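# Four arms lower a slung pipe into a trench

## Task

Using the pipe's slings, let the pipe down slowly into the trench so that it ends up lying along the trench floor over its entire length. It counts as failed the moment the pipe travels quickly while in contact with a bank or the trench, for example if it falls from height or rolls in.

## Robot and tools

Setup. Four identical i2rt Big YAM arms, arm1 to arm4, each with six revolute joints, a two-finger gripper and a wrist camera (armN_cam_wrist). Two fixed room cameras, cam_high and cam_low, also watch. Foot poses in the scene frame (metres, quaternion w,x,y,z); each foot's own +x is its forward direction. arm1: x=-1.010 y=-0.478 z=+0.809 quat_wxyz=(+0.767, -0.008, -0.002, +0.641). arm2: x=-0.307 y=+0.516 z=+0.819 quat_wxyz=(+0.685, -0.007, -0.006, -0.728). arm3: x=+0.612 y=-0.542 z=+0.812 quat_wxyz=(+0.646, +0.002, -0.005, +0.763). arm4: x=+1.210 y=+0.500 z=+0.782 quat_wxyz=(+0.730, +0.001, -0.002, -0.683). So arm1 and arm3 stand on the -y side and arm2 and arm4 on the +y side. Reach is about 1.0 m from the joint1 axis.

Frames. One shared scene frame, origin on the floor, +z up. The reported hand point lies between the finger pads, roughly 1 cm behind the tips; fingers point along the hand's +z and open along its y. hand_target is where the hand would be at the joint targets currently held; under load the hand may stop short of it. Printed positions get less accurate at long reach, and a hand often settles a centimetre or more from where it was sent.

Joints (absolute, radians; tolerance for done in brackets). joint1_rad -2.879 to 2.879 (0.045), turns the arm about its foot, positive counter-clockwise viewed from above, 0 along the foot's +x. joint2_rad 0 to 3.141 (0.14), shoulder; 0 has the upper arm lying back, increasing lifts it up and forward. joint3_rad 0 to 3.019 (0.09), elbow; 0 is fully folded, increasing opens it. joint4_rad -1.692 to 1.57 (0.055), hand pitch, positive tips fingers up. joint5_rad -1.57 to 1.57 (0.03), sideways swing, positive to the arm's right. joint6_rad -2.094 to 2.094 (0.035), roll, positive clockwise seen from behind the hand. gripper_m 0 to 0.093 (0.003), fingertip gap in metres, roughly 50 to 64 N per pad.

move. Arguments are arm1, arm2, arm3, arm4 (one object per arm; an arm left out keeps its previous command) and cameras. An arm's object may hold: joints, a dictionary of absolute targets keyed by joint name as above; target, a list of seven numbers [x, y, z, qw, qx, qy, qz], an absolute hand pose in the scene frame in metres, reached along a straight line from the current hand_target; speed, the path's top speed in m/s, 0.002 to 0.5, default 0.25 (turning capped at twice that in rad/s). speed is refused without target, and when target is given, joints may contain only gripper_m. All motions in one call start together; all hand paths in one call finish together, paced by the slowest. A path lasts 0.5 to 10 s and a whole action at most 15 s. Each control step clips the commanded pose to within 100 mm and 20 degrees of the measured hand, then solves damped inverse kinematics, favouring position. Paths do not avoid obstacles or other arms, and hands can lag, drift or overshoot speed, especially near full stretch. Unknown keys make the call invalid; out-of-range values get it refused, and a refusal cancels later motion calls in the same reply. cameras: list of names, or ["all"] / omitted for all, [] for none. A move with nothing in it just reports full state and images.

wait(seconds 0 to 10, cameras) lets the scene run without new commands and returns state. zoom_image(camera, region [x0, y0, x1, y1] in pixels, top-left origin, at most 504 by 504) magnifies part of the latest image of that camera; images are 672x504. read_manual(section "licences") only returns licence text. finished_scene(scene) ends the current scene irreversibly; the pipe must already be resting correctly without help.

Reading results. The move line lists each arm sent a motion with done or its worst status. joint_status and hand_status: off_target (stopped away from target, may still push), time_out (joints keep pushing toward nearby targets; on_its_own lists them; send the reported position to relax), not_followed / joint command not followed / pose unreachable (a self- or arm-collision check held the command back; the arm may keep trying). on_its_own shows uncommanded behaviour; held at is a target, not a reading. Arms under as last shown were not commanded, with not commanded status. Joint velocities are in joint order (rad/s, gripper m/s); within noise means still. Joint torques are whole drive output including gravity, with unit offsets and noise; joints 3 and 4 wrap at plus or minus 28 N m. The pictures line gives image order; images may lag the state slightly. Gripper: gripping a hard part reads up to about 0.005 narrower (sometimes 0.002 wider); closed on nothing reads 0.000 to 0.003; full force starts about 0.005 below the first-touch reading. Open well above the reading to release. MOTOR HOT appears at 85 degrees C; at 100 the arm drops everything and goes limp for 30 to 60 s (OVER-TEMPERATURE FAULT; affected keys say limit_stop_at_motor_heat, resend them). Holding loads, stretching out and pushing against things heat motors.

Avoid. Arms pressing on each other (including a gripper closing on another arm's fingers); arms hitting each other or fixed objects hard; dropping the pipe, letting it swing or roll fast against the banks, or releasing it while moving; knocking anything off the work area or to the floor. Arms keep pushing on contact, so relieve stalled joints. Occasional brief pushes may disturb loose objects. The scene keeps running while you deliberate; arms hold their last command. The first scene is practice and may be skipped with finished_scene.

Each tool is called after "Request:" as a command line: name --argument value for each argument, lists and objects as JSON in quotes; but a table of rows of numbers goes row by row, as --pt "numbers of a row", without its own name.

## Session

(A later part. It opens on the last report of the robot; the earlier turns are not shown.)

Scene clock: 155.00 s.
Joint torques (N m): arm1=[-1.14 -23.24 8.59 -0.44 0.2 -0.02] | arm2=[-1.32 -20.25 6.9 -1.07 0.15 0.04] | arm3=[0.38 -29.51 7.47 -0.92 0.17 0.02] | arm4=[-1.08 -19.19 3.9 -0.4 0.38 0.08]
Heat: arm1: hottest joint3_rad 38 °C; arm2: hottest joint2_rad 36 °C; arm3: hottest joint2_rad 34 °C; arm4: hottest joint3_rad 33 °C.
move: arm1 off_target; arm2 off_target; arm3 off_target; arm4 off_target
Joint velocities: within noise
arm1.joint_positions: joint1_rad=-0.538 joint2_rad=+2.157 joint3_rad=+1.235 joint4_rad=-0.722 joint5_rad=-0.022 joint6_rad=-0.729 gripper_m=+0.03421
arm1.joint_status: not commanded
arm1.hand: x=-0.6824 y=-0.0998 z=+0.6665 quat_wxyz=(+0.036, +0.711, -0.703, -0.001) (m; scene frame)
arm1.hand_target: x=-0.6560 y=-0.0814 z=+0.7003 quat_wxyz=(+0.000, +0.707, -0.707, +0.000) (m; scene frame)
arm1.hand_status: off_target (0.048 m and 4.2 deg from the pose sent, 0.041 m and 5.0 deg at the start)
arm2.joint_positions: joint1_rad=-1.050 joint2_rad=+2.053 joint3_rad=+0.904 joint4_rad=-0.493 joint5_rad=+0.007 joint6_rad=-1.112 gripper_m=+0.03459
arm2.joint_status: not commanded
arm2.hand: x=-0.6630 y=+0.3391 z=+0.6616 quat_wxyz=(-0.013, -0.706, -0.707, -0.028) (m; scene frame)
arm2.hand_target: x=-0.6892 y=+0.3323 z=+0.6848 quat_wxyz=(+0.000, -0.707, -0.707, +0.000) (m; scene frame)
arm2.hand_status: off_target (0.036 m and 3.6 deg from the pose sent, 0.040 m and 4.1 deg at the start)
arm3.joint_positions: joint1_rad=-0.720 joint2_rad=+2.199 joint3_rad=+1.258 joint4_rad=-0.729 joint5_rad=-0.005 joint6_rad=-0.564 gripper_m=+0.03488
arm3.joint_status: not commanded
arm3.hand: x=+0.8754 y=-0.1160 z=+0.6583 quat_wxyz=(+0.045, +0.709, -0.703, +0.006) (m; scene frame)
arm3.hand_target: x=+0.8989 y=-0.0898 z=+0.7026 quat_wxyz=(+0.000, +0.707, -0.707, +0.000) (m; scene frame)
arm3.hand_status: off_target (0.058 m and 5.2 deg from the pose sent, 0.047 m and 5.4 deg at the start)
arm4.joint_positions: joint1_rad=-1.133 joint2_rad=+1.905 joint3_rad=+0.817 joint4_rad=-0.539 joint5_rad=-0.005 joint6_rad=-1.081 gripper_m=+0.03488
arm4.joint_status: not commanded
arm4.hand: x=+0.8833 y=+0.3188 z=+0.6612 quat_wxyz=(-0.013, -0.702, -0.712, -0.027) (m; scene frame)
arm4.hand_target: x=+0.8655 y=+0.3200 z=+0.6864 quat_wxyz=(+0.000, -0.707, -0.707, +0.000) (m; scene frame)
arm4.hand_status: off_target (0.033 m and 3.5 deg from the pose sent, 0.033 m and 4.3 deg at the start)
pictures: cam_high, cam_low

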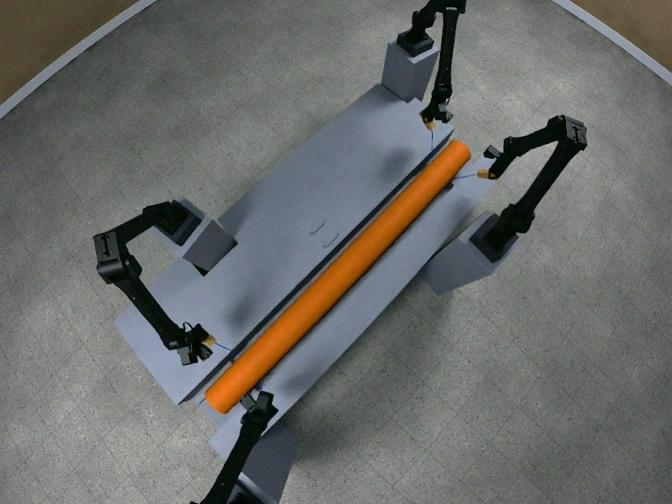

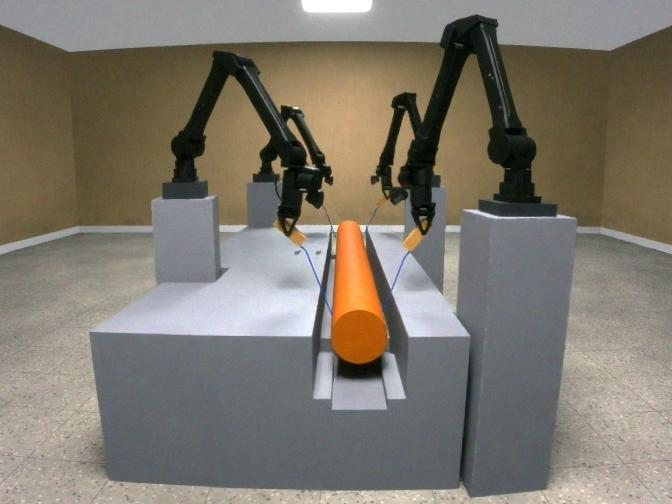

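Request:
move --arm1 '{"target":[-0.655,-0.08,0.655,0,0.707,-0.707,0],"speed":0.02}' --arm2 '{"target":[-0.690,0.332,0.640,0,0.707,0.707,0],"speed":0.02}' --arm3 '{"target":[0.90,-0.088,0.658,0,0.707,-0.707,0],"speed":0.02}' --arm4 '{"target":[0.865,0.320,0.643,0,0.707,0.707,0],"speed":0.02}' --cameras '["cam_high","cam_low"]'

Request:
zoom_image --camera "cam_low" --region '[250, 170, 450, 420]'

Scene clock: 160.13 s.
Joint torques (N m): arm1=[-1.49 -23.24 7.62 -0.12 0.19 -0.02] | arm2=[-1.38 -19.96 5.35 -0.91 0.24 0.02] | arm3=[0.32 -29.04 6.5 -0.84 0.16 0.02] | arm4=[-1.14 -18.78 3.18 -0.35 0.41 0.07]
Heat: arm1: hottest joint3_rad 38 °C; arm2: hottest joint2_rad 36 °C; arm3: hottest joint2_rad 35 °C; arm4: hottest joint3_rad 33 °C.
move: arm1 off_target; arm2 off_target; arm3 off_target; arm4 off_target
Joint velocities: within noise
arm1.joint_positions: joint1_rad=-0.537 joint2_rad=+2.243 joint3_rad=+1.247 joint4_rad=-0.641 joint5_rad=-0.022 joint6_rad=-0.729 gripper_m=+0.03421
arm1.joint_status: not commanded
arm1.hand: x=-0.6810 y=-0.0986 z=+0.6264 quat_wxyz=(+0.032, +0.711, -0.702, -0.001) (m; scene frame)
arm1.hand_target: x=-0.6557 y=-0.0810 z=+0.6554 quat_wxyz=(+0.000, +0.707, -0.707, +0.000) (m; scene frame)
arm1.hand_status: off_target (0.043 m and 3.7 deg from the pose sent, 0.036 m and 4.1 deg at the start)
arm2.joint_positions: joint1_rad=-1.050 joint2_rad=+2.165 joint3_rad=+0.928 joint4_rad=-0.393 joint5_rad=+0.005 joint6_rad=-1.112 gripper_m=+0.03459
arm2.joint_status: not commanded
arm2.hand: x=-0.6669 y=+0.3362 z=+0.6211 quat_wxyz=(-0.012, -0.707, -0.707, -0.022) (m; scene frame)
arm2.hand_target: x=-0.6895 y=+0.3322 z=+0.6398 quat_wxyz=(+0.000, -0.707, -0.707, +0.000) (m; scene frame)
arm2.hand_status: off_target (0.030 m and 2.9 deg from the pose sent, 0.035 m and 3.6 deg at the start)
arm3.joint_positions: joint1_rad=-0.720 joint2_rad=+2.282 joint3_rad=+1.272 joint4_rad=-0.648 joint5_rad=-0.005 joint6_rad=-0.563 gripper_m=+0.03488
arm3.joint_status: not commanded
arm3.hand: x=+0.8766 y=-0.1136 z=+0.6194 quat_wxyz=(+0.038, +0.710, -0.703, +0.005) (m; scene frame)
arm3.hand_target: x=+0.8993 y=-0.0893 z=+0.6577 quat_wxyz=(+0.000, +0.707, -0.707, +0.000) (m; scene frame)
arm3.hand_status: off_target (0.052 m and 4.5 deg from the pose sent, 0.037 m and 5.2 deg at the start)
arm4.joint_positions: joint1_rad=-1.133 joint2_rad=+2.015 joint3_rad=+0.817 joint4_rad=-0.418 joint5_rad=-0.006 joint6_rad=-1.081 gripper_m=+0.03488
arm4.joint_status: not commanded
arm4.hand: x=+0.8834 y=+0.3184 z=+0.6208 quat_wxyz=(-0.012, -0.702, -0.712, -0.021) (m; scene frame)
arm4.hand_target: x=+0.8654 y=+0.3200 z=+0.6420 quat_wxyz=(+0.000, -0.707, -0.707, +0.000) (m; scene frame)
arm4.hand_status: off_target (0.029 m and 2.9 deg from the pose sent, 0.026 m and 3.5 deg at the start)
pictures: cam_high, cam_low

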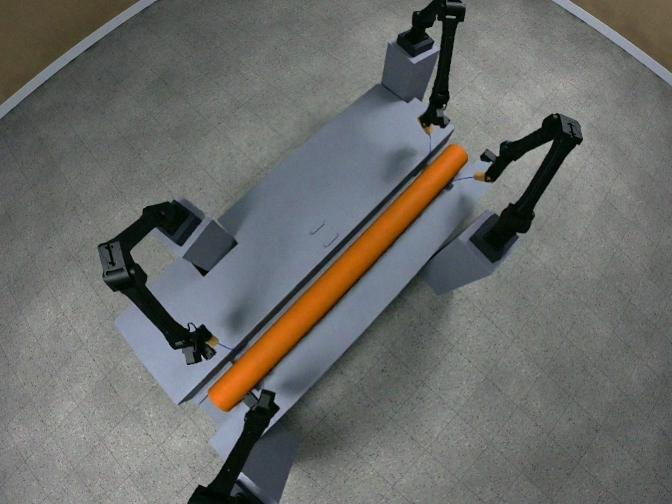

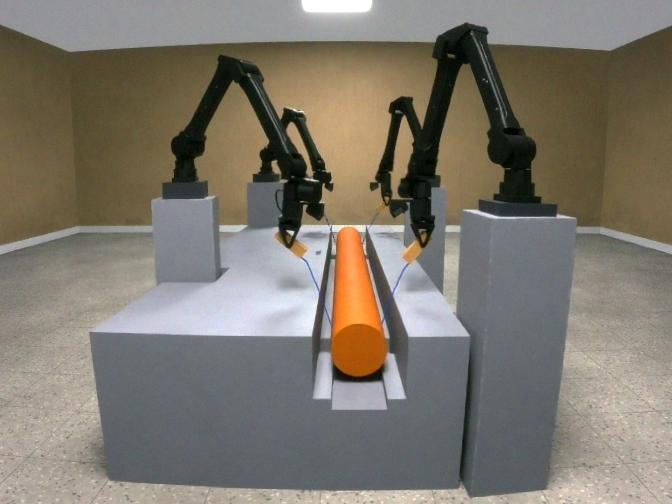

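Scaled by 2.016.

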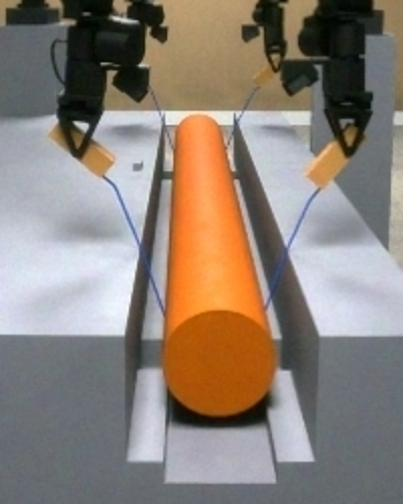

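Request:
move --arm1 '{"target":[-0.66,-0.085,0.61,0,0.707,-0.707,0],"speed":0.02}' --arm2 '{"target":[-0.690,0.332,0.593,0,0.707,0.707,0],"speed":0.02}' --arm3 '{"target":[0.90,-0.093,0.613,0,0.707,-0.707,0],"speed":0.02}' --arm4 '{"target":[0.865,0.320,0.596,0,0.707,0.707,0],"speed":0.02}' --cameras '["cam_high","cam_low"]'

Request:
zoom_image --camera "cam_low" --region '[250, 170, 450, 420]'

Scene clock: 165.60 s.
Joint torques (N m): arm1=[-1.67 -22.24 6.06 -0.13 0.27 0.02] | arm2=[-1.73 -19.66 3.69 -0.81 0.69 0.02] | arm3=[-0.03 -26.29 5.96 -0.31 0.17 -0.05] | arm4=[-1.2 -15.68 3.47 -0.01 0.63 0.06]
Heat: arm1: hottest joint3_rad 37 °C; arm2: hottest joint2_rad 36 °C; arm3: hottest joint2_rad 35 °C; arm4: hottest joint3_rad 33 °C.
move: arm1 off_target; arm2 off_target; arm3 off_target; arm4 off_target
Joint velocities: within noise
arm1.joint_positions: joint1_rad=-0.532 joint2_rad=+2.317 joint3_rad=+1.258 joint4_rad=-0.550 joint5_rad=-0.024 joint6_rad=-0.729 gripper_m=+0.03421
arm1.joint_status: not commanded
arm1.hand: x=-0.6797 y=-0.0937 z=+0.5918 quat_wxyz=(+0.018, +0.713, -0.701, -0.002) (m; scene frame)
arm1.hand_target: x=-0.6603 y=-0.0854 z=+0.6101 quat_wxyz=(+0.000, +0.707, -0.707, +0.000) (m; scene frame)
arm1.hand_status: off_target (0.028 m and 2.3 deg from the pose sent, 0.030 m and 3.7 deg at the start)
arm2.joint_positions: joint1_rad=-1.048 joint2_rad=+2.279 joint3_rad=+0.971 joint4_rad=-0.300 joint5_rad=-0.005 joint6_rad=-1.113 gripper_m=+0.03459
arm2.joint_status: not commanded
arm2.hand: x=-0.6738 y=+0.3293 z=+0.5804 quat_wxyz=(-0.014, -0.706, -0.708, -0.010) (m; scene frame)
arm2.hand_target: x=-0.6896 y=+0.3322 z=+0.5927 quat_wxyz=(+0.000, -0.707, -0.707, +0.000) (m; scene frame)
arm2.hand_status: off_target (0.021 m and 2.0 deg from the pose sent, 0.037 m and 2.9 deg at the start)
arm3.joint_positions: joint1_rad=-0.720 joint2_rad=+2.336 joint3_rad=+1.282 joint4_rad=-0.577 joint5_rad=-0.005 joint6_rad=-0.563 gripper_m=+0.03488
arm3.joint_status: not commanded
arm3.hand: x=+0.8794 y=-0.1090 z=+0.5940 quat_wxyz=(+0.025, +0.710, -0.704, +0.002) (m; scene frame)
arm3.hand_target: x=+0.8998 y=-0.0937 z=+0.6133 quat_wxyz=(+0.000, +0.707, -0.707, +0.000) (m; scene frame)
arm3.hand_status: off_target (0.032 m and 2.9 deg from the pose sent, 0.032 m and 4.5 deg at the start)
arm4.joint_positions: joint1_rad=-1.133 joint2_rad=+2.109 joint3_rad=+0.822 joint4_rad=-0.313 joint5_rad=-0.012 joint6_rad=-1.081 gripper_m=+0.03488
arm4.joint_status: not commanded
arm4.hand: x=+0.8835 y=+0.3171 z=+0.5874 quat_wxyz=(-0.012, -0.702, -0.712, -0.013) (m; scene frame)
arm4.hand_target: x=+0.8652 y=+0.3200 z=+0.5961 quat_wxyz=(+0.000, -0.707, -0.707, +0.000) (m; scene frame)
arm4.hand_status: off_target (0.021 m and 2.1 deg from the pose sent, 0.031 m and 2.9 deg at the start)
pictures: cam_high, cam_low

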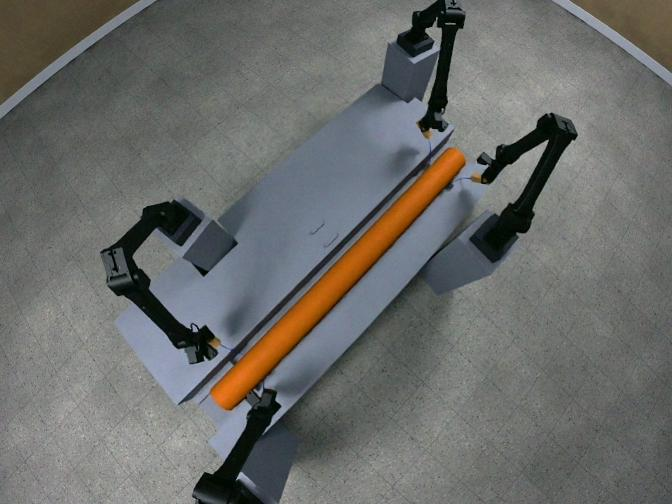

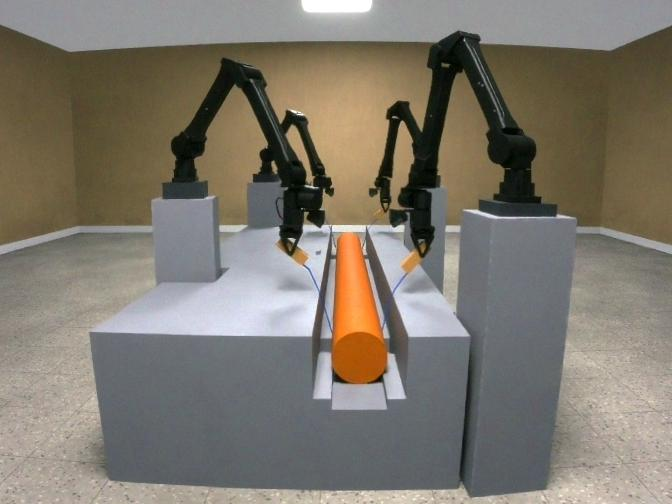

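Scaled by 2.016.

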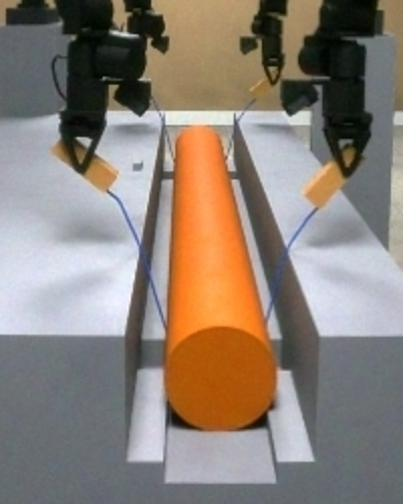

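Request:
move --arm1 '{"target":[-0.67,-0.125,0.50,0,0.707,-0.707,0],"speed":0.06}' --arm2 '{"target":[-0.680,0.34,0.495,0,0.707,0.707,0],"speed":0.06}' --arm3 '{"target":[0.89,-0.128,0.50,0,0.707,-0.707,0],"speed":0.06}' --arm4 '{"target":[0.870,0.335,0.495,0,0.707,0.707,0],"speed":0.06}'

Request:
zoom_image --camera "cam_low" --region '[250, 170, 450, 420]'

Scene clock: 173.80 s.
Joint torques (N m): arm1=[-1.38 -17.49 3.71 0.91 0.06 -0.11] | arm2=[-0.38 -13.51 4.79 0.76 -0.26 0.19] | arm3=[0.44 -21.54 4.05 0.58 -0.06 -0.04] | arm4=[1.61 -12.34 3.44 1.33 -0.38 0.11]
Heat: arm1: hottest joint3_rad 36 °C; arm2: hottest joint2_rad 36 °C; arm3: hottest joint2_rad 36 °C; arm4: hottest joint3_rad 32 °C.
move: arm1 off_target; arm2 off_target; arm3 off_target; arm4 off_target
Joint velocities: within noise
arm1.joint_positions: joint1_rad=-0.574 joint2_rad=+2.485 joint3_rad=+1.258 joint4_rad=-0.342 joint5_rad=-0.019 joint6_rad=-0.752 gripper_m=+0.03421
arm1.joint_status: not commanded
arm1.hand: x=-0.6717 y=-0.1192 z=+0.5106 quat_wxyz=(-0.002, +0.707, -0.707, -0.001) (m; scene frame)
arm1.hand_target: x=-0.6702 y=-0.1250 z=+0.5003 quat_wxyz=(+0.000, +0.707, -0.707, +0.000) (m; scene frame)
arm1.hand_status: off_target (0.012 m and 0.3 deg from the pose sent, 0.097 m and 2.3 deg at the start)
arm2.joint_positions: joint1_rad=-1.076 joint2_rad=+2.466 joint3_rad=+1.018 joint4_rad=-0.158 joint5_rad=+0.017 joint6_rad=-1.139 gripper_m=+0.03459
arm2.joint_status: not commanded
arm2.hand: x=-0.6698 y=+0.3466 z=+0.5103 quat_wxyz=(-0.004, -0.706, -0.708, -0.013) (m; scene frame)
arm2.hand_target: x=-0.6794 y=+0.3403 z=+0.4959 quat_wxyz=(+0.000, -0.707, -0.707, +0.000) (m; scene frame)
arm2.hand_status: off_target (0.020 m and 1.5 deg from the pose sent, 0.086 m and 2.0 deg at the start)
arm3.joint_positions: joint1_rad=-0.748 joint2_rad=+2.510 joint3_rad=+1.283 joint4_rad=-0.362 joint5_rad=+0.000 joint6_rad=-0.586 gripper_m=+0.03488
arm3.joint_status: not commanded
arm3.hand: x=+0.8838 y=-0.1291 z=+0.5085 quat_wxyz=(+0.004, +0.708, -0.706, +0.000) (m; scene frame)
arm3.hand_target: x=+0.8898 y=-0.1282 z=+0.5002 quat_wxyz=(+0.000, +0.707, -0.707, +0.000) (m; scene frame)
arm3.hand_status: off_target (0.011 m and 0.6 deg from the pose sent, 0.096 m and 2.9 deg at the start)
arm4.joint_positions: joint1_rad=-1.204 joint2_rad=+2.351 joint3_rad=+0.863 joint4_rad=-0.122 joint5_rad=+0.014 joint6_rad=-1.116 gripper_m=+0.03488
arm4.joint_status: not commanded
arm4.hand: x=+0.8847 y=+0.3516 z=+0.5042 quat_wxyz=(-0.002, -0.714, -0.699, -0.022) (m; scene frame)
arm4.hand_target: x=+0.8707 y=+0.3353 z=+0.4962 quat_wxyz=(+0.000, -0.707, -0.707, +0.000) (m; scene frame)
arm4.hand_status: off_target (0.024 m and 2.8 deg from the pose sent, 0.095 m and 2.2 deg at the start)
pictures: arm1_cam_wrist, arm2_cam_wrist, arm3_cam_wrist, arm4_cam_wrist, cam_high, cam_low

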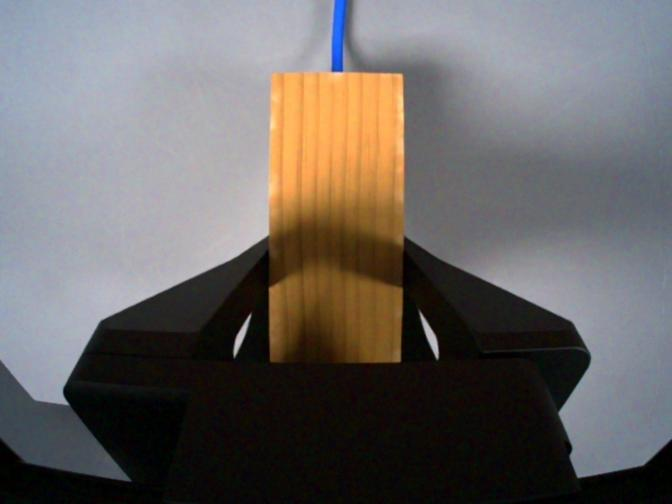

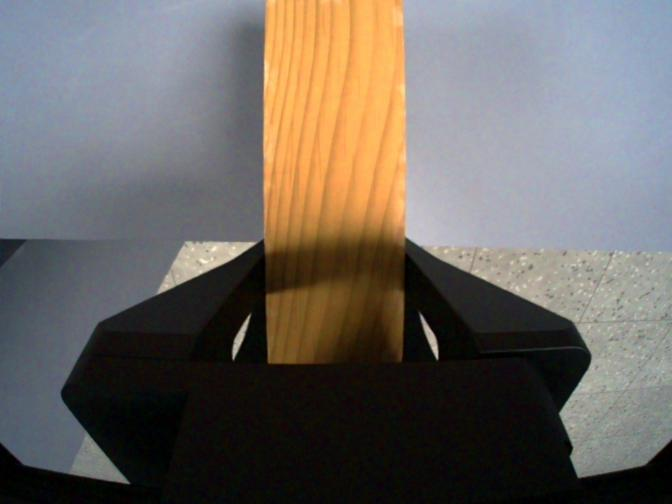

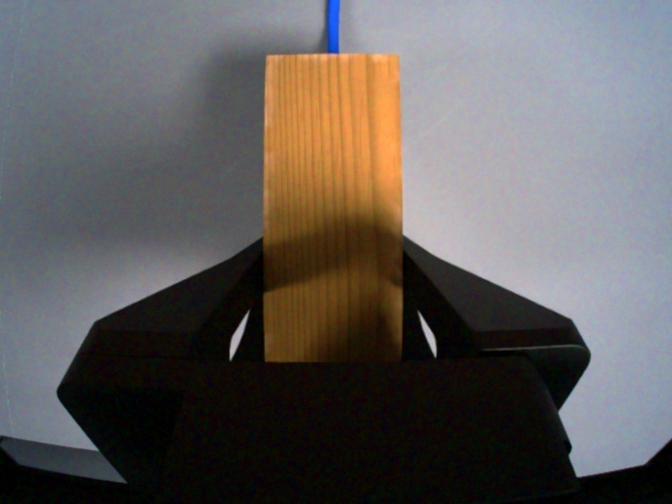

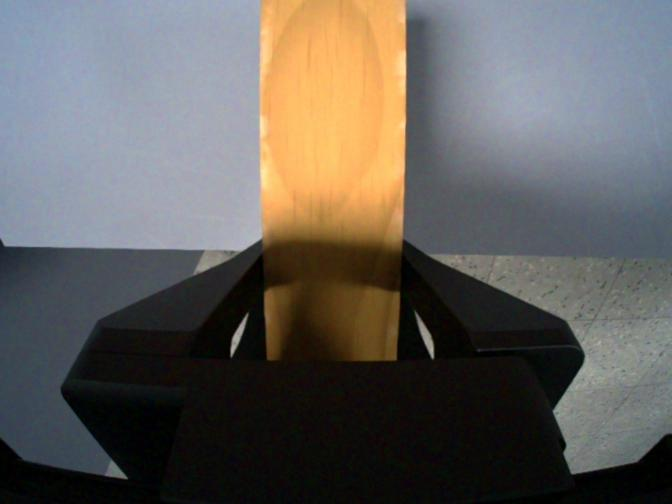

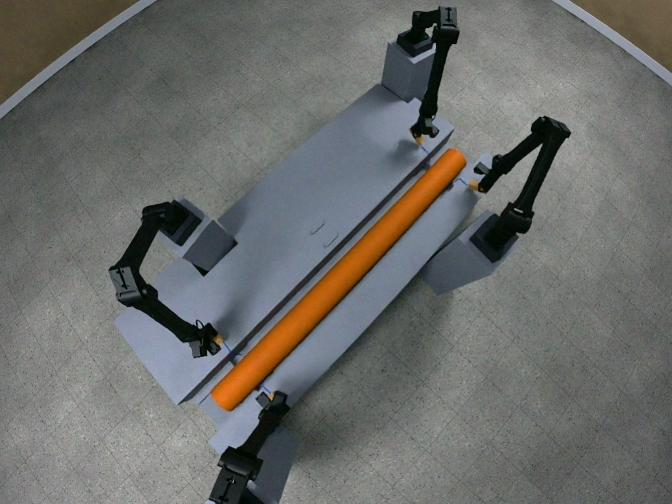

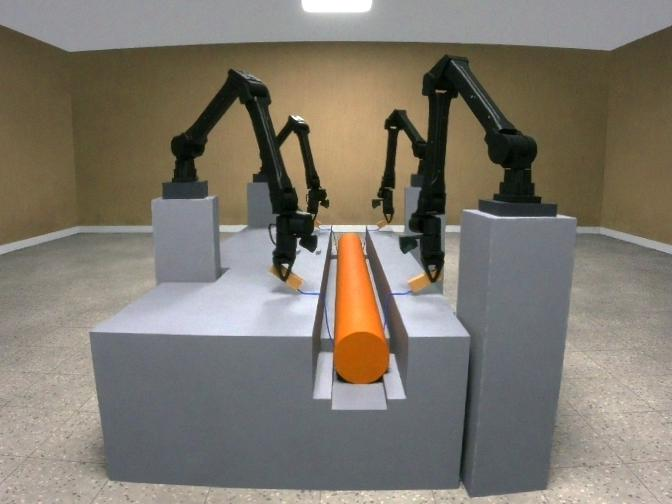

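Scaled by 2.016.

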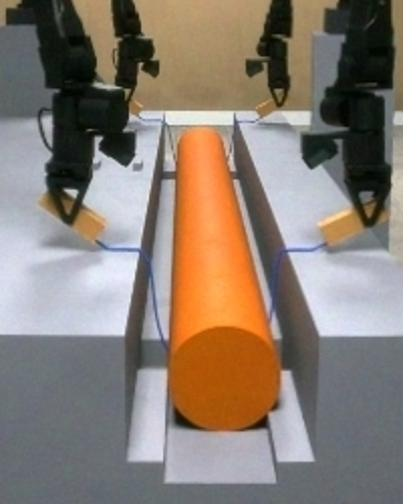

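Request:
move --arm1 '{"target":[-0.67,-0.15,0.46,0,0.707,-0.707,0],"speed":0.04}' --arm2 '{"target":[-0.680,0.31,0.46,0,0.707,0.707,0],"speed":0.04}' --arm3 '{"target":[0.89,-0.15,0.46,0,0.707,-0.707,0],"speed":0.04}' --arm4 '{"target":[0.870,0.305,0.46,0,0.707,0.707,0],"speed":0.04}'

Request:
zoom_image --camera "cam_low" --region '[250, 170, 450, 420]'

Scene clock: 178.37 s.
Joint torques (N m): arm1=[-1.67 -14.8 3.38 1.31 0.5 0.06] | arm2=[1.79 -15.38 3.9 0.35 -0.24 0.28] | arm3=[0.5 -19.19 4.19 0.73 0.28 0.12] | arm4=[1.55 -13.57 2.32 0.84 -0.01 0.36]
Heat: arm1: hottest joint2_rad 35 °C; arm2: hottest joint2_rad 35 °C; arm3: hottest joint2_rad 36 °C; arm4: hottest joint3_rad 32 °C.
move: arm1 off_target; arm2 off_target; arm3 off_target; arm4 off_target
Joint velocities: within noise
arm1.joint_positions: joint1_rad=-0.607 joint2_rad=+2.531 joint3_rad=+1.250 joint4_rad=-0.263 joint5_rad=-0.030 joint6_rad=-0.801 gripper_m=+0.03421
arm1.joint_status: not commanded
arm1.hand: x=-0.6655 y=-0.1337 z=+0.4883 quat_wxyz=(-0.015, +0.713, -0.701, -0.007) (m; scene frame)
arm1.hand_target: x=-0.6713 y=-0.1506 z=+0.4619 quat_wxyz=(+0.000, +0.707, -0.707, +0.000) (m; scene frame)
arm1.hand_status: off_target (0.033 m and 2.1 deg from the pose sent, 0.059 m and 0.3 deg at the start)
arm2.joint_positions: joint1_rad=-1.041 joint2_rad=+2.577 joint3_rad=+1.122 joint4_rad=-0.142 joint5_rad=+0.016 joint6_rad=-1.085 gripper_m=+0.03459
arm2.joint_status: not commanded
arm2.hand: x=-0.6802 y=+0.3251 z=+0.4719 quat_wxyz=(-0.002, -0.713, -0.701, -0.008) (m; scene frame)
arm2.hand_target: x=-0.6796 y=+0.3103 z=+0.4608 quat_wxyz=(+0.000, -0.707, -0.707, +0.000) (m; scene frame)
arm2.hand_status: off_target (0.019 m and 1.4 deg from the pose sent, 0.063 m and 1.5 deg at the start)
arm3.joint_positions: joint1_rad=-0.774 joint2_rad=+2.572 joint3_rad=+1.273 joint4_rad=-0.279 joint5_rad=-0.007 joint6_rad=-0.626 gripper_m=+0.03488
arm3.joint_status: not commanded
arm3.hand: x=+0.8853 y=-0.1468 z=+0.4779 quat_wxyz=(+0.000, +0.713, -0.701, -0.005) (m; scene frame)
arm3.hand_target: x=+0.8897 y=-0.1504 z=+0.4608 quat_wxyz=(+0.000, +0.707, -0.707, +0.000) (m; scene frame)
arm3.hand_status: off_target (0.019 m and 1.2 deg from the pose sent, 0.053 m and 0.5 deg at the start)
arm4.joint_positions: joint1_rad=-1.136 joint2_rad=+2.461 joint3_rad=+0.967 joint4_rad=-0.090 joint5_rad=+0.005 joint6_rad=-1.069 gripper_m=+0.03488
arm4.joint_status: not commanded
arm4.hand: x=+0.8726 y=+0.3151 z=+0.4682 quat_wxyz=(-0.002, -0.707, -0.707, -0.007) (m; scene frame)
arm4.hand_target: x=+0.8703 y=+0.3052 z=+0.4603 quat_wxyz=(+0.000, -0.707, -0.707, +0.000) (m; scene frame)
arm4.hand_status: off_target (0.013 m and 0.9 deg from the pose sent, 0.066 m and 2.8 deg at the start)
pictures: arm1_cam_wrist, arm2_cam_wrist, arm3_cam_wrist, arm4_cam_wrist, cam_high, cam_low

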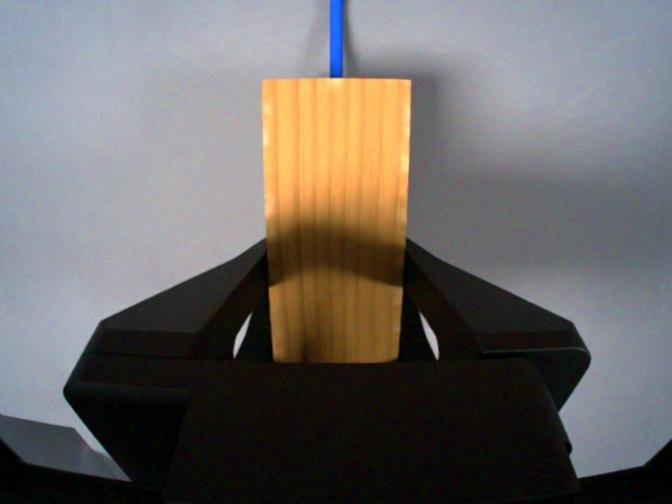

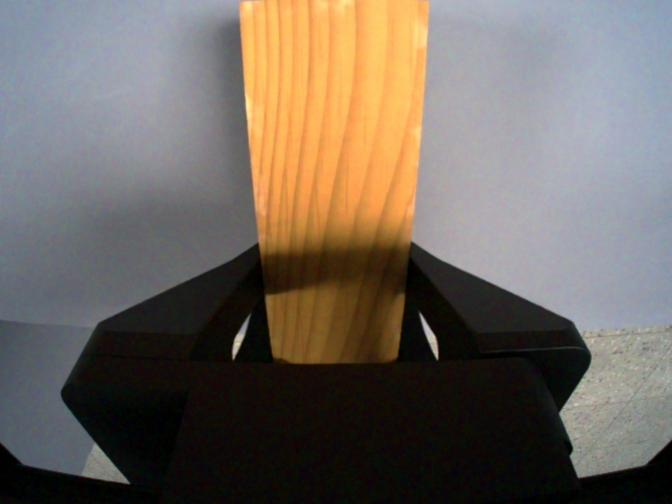

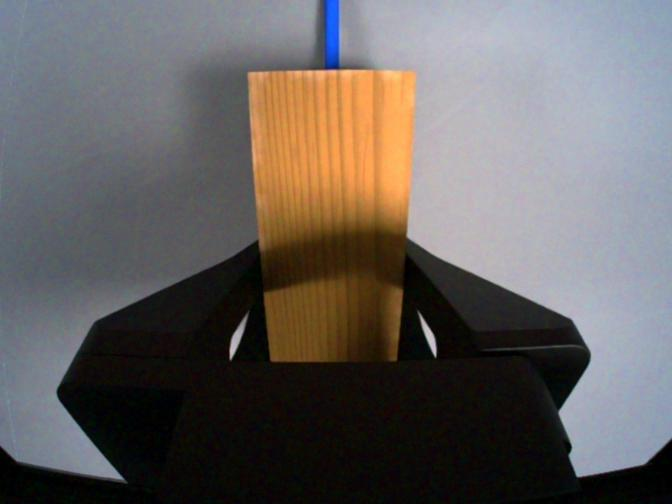

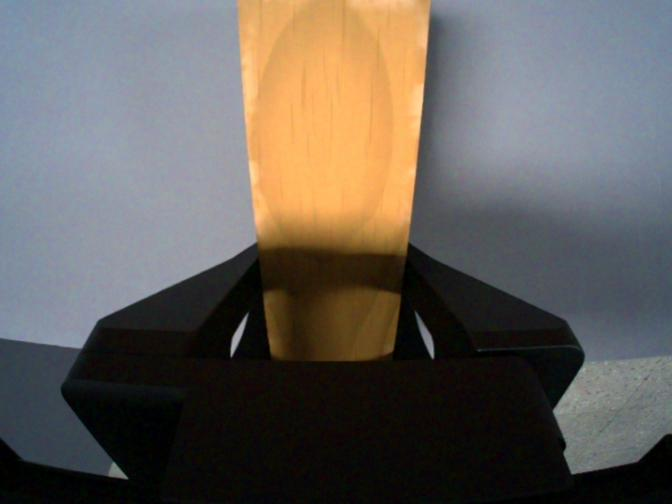

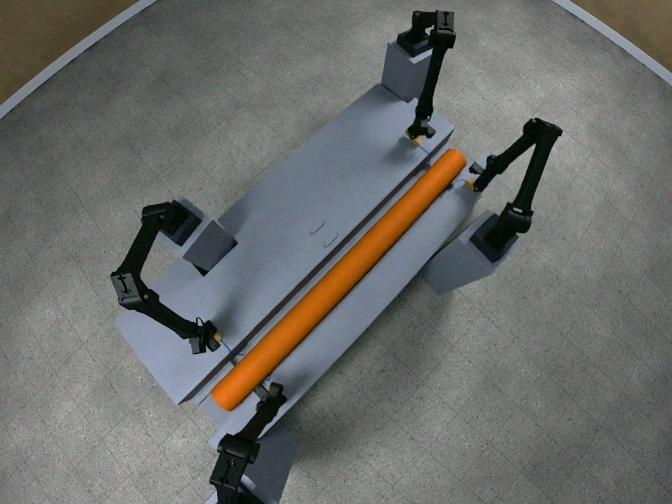

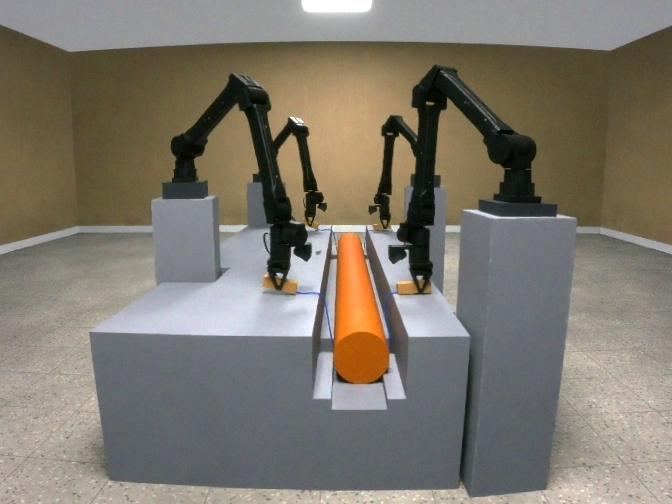

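Scaled by 2.016.

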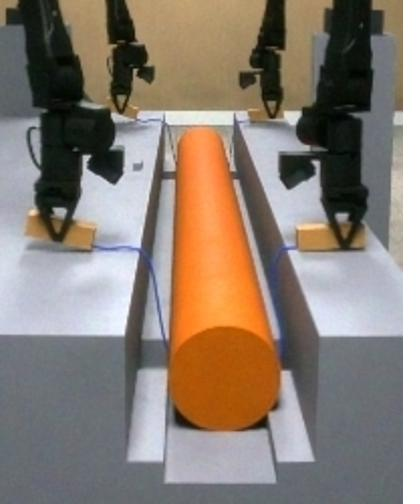

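Request:
move --arm1 '{"target":[-0.672,-0.155,0.44,0,0.707,-0.707,0],"speed":0.05}' --arm2 '{"target":[-0.680,0.31,0.453,0,0.707,0.707,0],"speed":0.05}' --arm3 '{"target":[0.887,-0.155,0.447,0,0.707,-0.707,0],"speed":0.05}' --arm4 '{"target":[0.870,0.305,0.455,0,0.707,0.707,0],"speed":0.05}' --cameras '["arm1_cam_wrist","arm3_cam_wrist"]'

Request:
move --arm1 '{"joints":{"gripper_m":0.065}}' --arm2 '{"joints":{"gripper_m":0.065}}' --arm3 '{"joints":{"gripper_m":0.065}}' --arm4 '{"joints":{"gripper_m":0.065}}'

Scene clock: 183.00 s.
Joint torques (N m): arm1=[-0.85 -14.8 3.71 1.06 0.32 0.02] | arm2=[1.85 -15.56 3.81 0.31 -0.24 0.25] | arm3=[0.62 -19.02 3.86 0.66 0.2 0.1] | arm4=[1.61 -13.45 2.45 0.9 -0.01 0.3]
Heat: arm1: hottest joint2_rad 35 °C; arm2: hottest joint2_rad 35 °C; arm3: hottest joint2_rad 36 °C; arm4: hottest joint3_rad 32 °C.
move: arm1 off_target; arm2 off_target; arm3 off_target; arm4 off_target
Joint velocities: within noise
arm1.joint_positions: joint1_rad=-0.616 joint2_rad=+2.584 joint3_rad=+1.262 joint4_rad=-0.225 joint5_rad=-0.026 joint6_rad=-0.802 gripper_m=+0.03421
arm1.joint_status: not commanded
arm1.hand: x=-0.6666 y=-0.1425 z=+0.4658 quat_wxyz=(-0.014, +0.710, -0.704, -0.005) (m; scene frame)
arm1.hand_target: x=-0.6730 y=-0.1556 z=+0.4416 quat_wxyz=(+0.000, +0.707, -0.707, +0.000) (m; scene frame)
arm1.hand_status: off_target (0.029 m and 1.8 deg from the pose sent, 0.053 m and 2.1 deg at the start)
arm2.joint_positions: joint1_rad=-1.041 joint2_rad=+2.597 joint3_rad=+1.135 joint4_rad=-0.135 joint5_rad=+0.016 joint6_rad=-1.083 gripper_m=+0.03459
arm2.joint_status: not commanded
arm2.hand: x=-0.6798 y=+0.3252 z=+0.4642 quat_wxyz=(-0.002, -0.714, -0.700, -0.008) (m; scene frame)
arm2.hand_target: x=-0.6794 y=+0.3105 z=+0.4536 quat_wxyz=(+0.000, -0.707, -0.707, +0.000) (m; scene frame)
arm2.hand_status: off_target (0.019 m and 1.5 deg from the pose sent, 0.024 m and 1.4 deg at the start)
arm3.joint_positions: joint1_rad=-0.775 joint2_rad=+2.600 joint3_rad=+1.277 joint4_rad=-0.252 joint5_rad=-0.006 joint6_rad=-0.626 gripper_m=+0.03488
arm3.joint_status: not commanded
arm3.hand: x=+0.8841 y=-0.1498 z=+0.4660 quat_wxyz=(-0.002, +0.713, -0.701, -0.005) (m; scene frame)
arm3.hand_target: x=+0.8865 y=-0.1556 z=+0.4479 quat_wxyz=(+0.000, +0.707, -0.707, +0.000) (m; scene frame)
arm3.hand_status: off_target (0.020 m and 1.1 deg from the pose sent, 0.032 m and 1.2 deg at the start)
arm4.joint_positions: joint1_rad=-1.136 joint2_rad=+2.472 joint3_rad=+0.972 joint4_rad=-0.085 joint5_rad=+0.005 joint6_rad=-1.064 gripper_m=+0.03488
arm4.joint_status: not commanded
arm4.hand: x=+0.8731 y=+0.3154 z=+0.4643 quat_wxyz=(-0.002, -0.709, -0.705, -0.008) (m; scene frame)
arm4.hand_target: x=+0.8703 y=+0.3052 z=+0.4554 quat_wxyz=(+0.000, -0.707, -0.707, +0.000) (m; scene frame)
arm4.hand_status: off_target (0.014 m and 1.0 deg from the pose sent, 0.017 m and 0.9 deg at the start)
pictures: arm1_cam_wrist, arm3_cam_wrist

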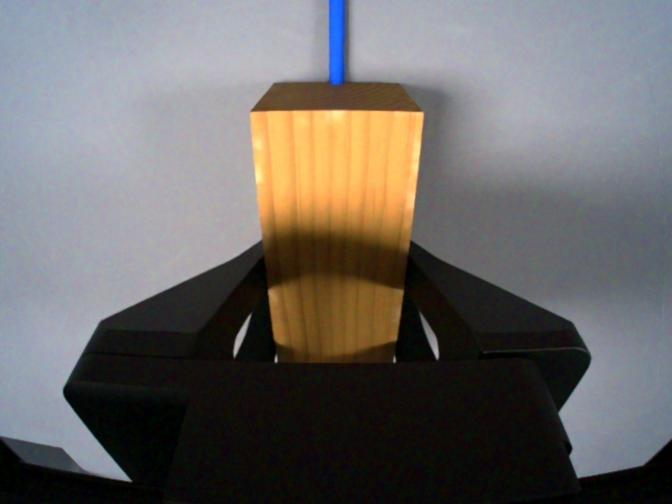

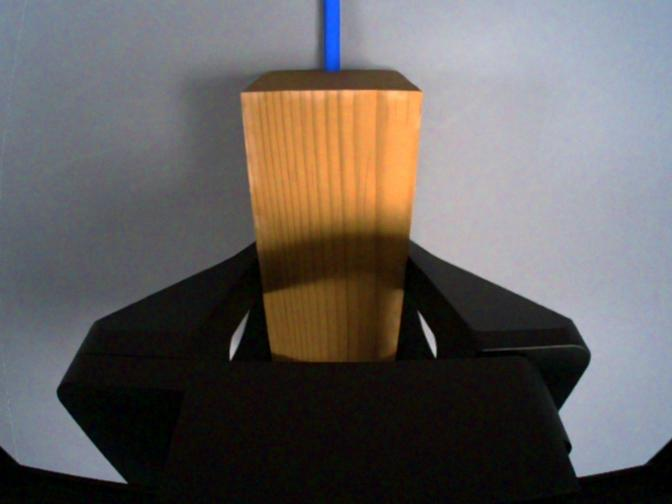

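Scene clock: 183.57 s.
Joint torques (N m): arm1=[-0.85 -16.85 3.03 0.9 -0.01 0.02] | arm2=[0.5 -16.21 3.19 0.18 -0.36 0.17] | arm3=[0.73 -20.54 2.62 0.35 -0.23 0.09] | arm4=[0.85 -13.92 2.11 0.85 -0.13 0.24]
Heat: arm1: hottest joint2_rad 35 °C; arm2: hottest joint2_rad 35 °C; arm3: hottest joint2_rad 36 °C; arm4: hottest joint3_rad 32 °C.
move: arm1 done; arm2 done; arm3 done; arm4 done
Joint velocities: within noise
arm1.joint_positions: joint1_rad=-0.616 joint2_rad=+2.601 joint3_rad=+1.271 joint4_rad=-0.225 joint5_rad=-0.018 joint6_rad=-0.802 gripper_m=+0.06493
arm1.joint_status: all done
arm1.hand: x=-0.6675 y=-0.1458 z=+0.4586 quat_wxyz=(-0.010, +0.710, -0.704, -0.001) (m; scene frame)
arm1.hand_target: x=-0.6730 y=-0.1556 z=+0.4416 quat_wxyz=(+0.000, +0.707, -0.707, +0.000) (m; scene frame)
arm1.hand_status: not commanded
arm2.joint_positions: joint1_rad=-1.024 joint2_rad=+2.604 joint3_rad=+1.142 joint4_rad=-0.131 joint5_rad=+0.018 joint6_rad=-1.075 gripper_m=+0.06493
arm2.joint_status: all done
arm2.hand: x=-0.6782 y=+0.3184 z=+0.4616 quat_wxyz=(+0.000, -0.710, -0.704, -0.007) (m; scene frame)
arm2.hand_target: x=-0.6794 y=+0.3104 z=+0.4536 quat_wxyz=(+0.000, -0.707, -0.707, +0.000) (m; scene frame)
arm2.hand_status: not commanded
arm3.joint_positions: joint1_rad=-0.778 joint2_rad=+2.615 joint3_rad=+1.294 joint4_rad=-0.244 joint5_rad=+0.004 joint6_rad=-0.623 gripper_m=+0.06493
arm3.joint_status: all done
arm3.hand: x=+0.8899 y=-0.1474 z=+0.4607 quat_wxyz=(-0.008, +0.711, -0.703, -0.001) (m; scene frame)
arm3.hand_target: x=+0.8864 y=-0.1557 z=+0.4478 quat_wxyz=(+0.000, +0.707, -0.707, +0.000) (m; scene frame)
arm3.hand_status: not commanded
arm4.joint_positions: joint1_rad=-1.124 joint2_rad=+2.478 joint3_rad=+0.976 joint4_rad=-0.085 joint5_rad=+0.008 joint6_rad=-1.059 gripper_m=+0.06488
arm4.joint_status: all done
arm4.hand: x=+0.8754 y=+0.3120 z=+0.4622 quat_wxyz=(-0.001, -0.707, -0.708, -0.009) (m; scene frame)
arm4.hand_target: x=+0.8704 y=+0.3051 z=+0.4555 quat_wxyz=(+0.000, -0.707, -0.707, +0.000) (m; scene frame)
arm4.hand_status: not commanded
pictures: arm1_cam_wrist, arm2_cam_wrist, arm3_cam_wrist, arm4_cam_wrist, cam_high, cam_low

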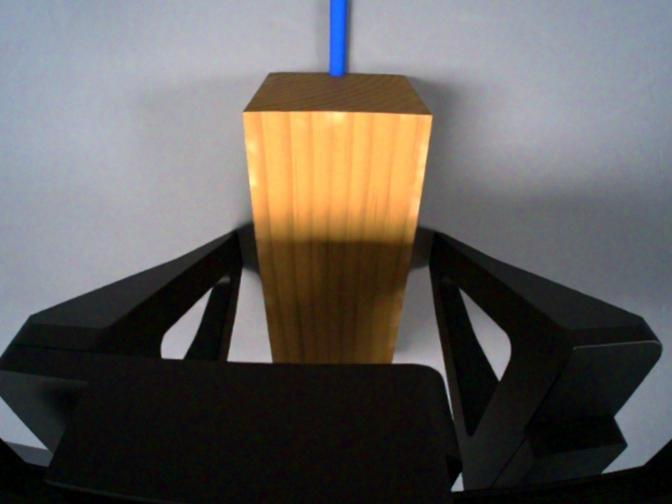

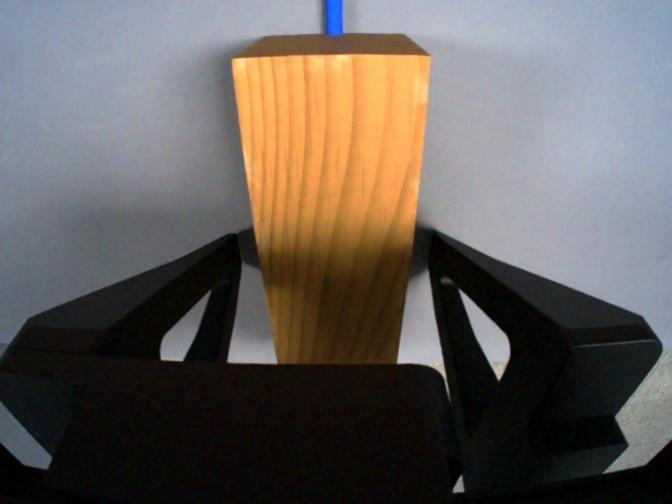

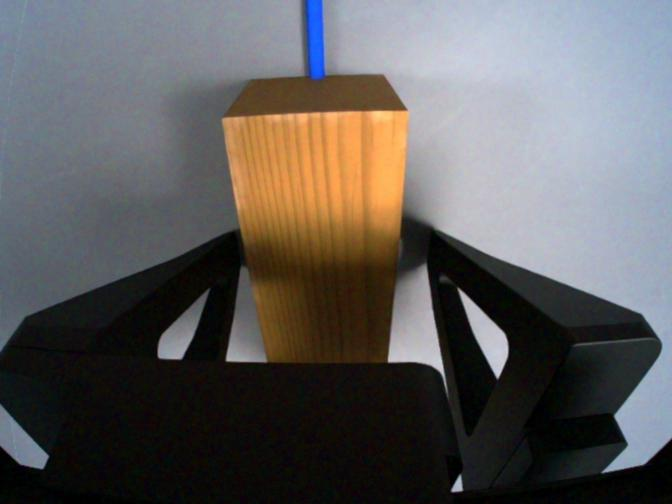

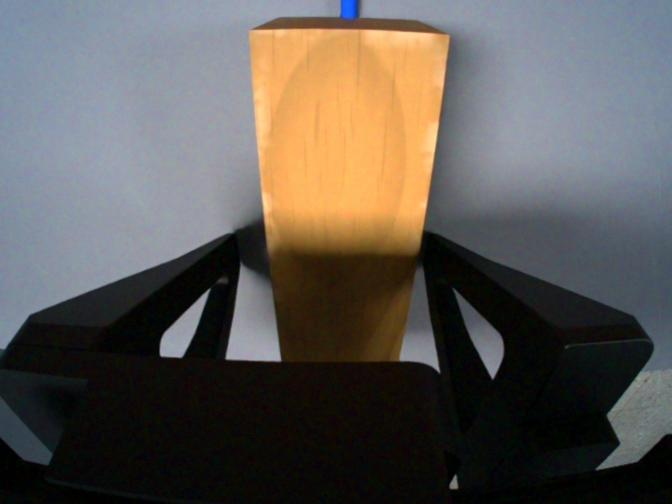

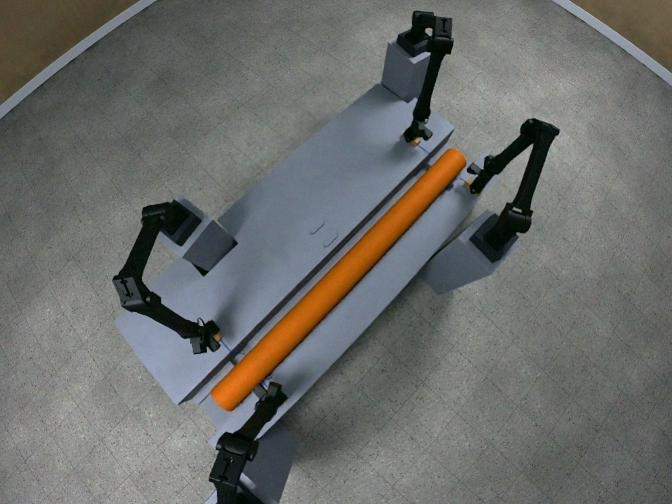

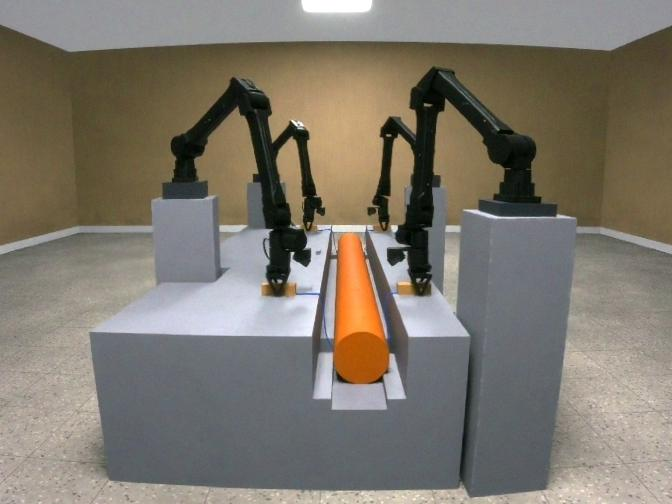

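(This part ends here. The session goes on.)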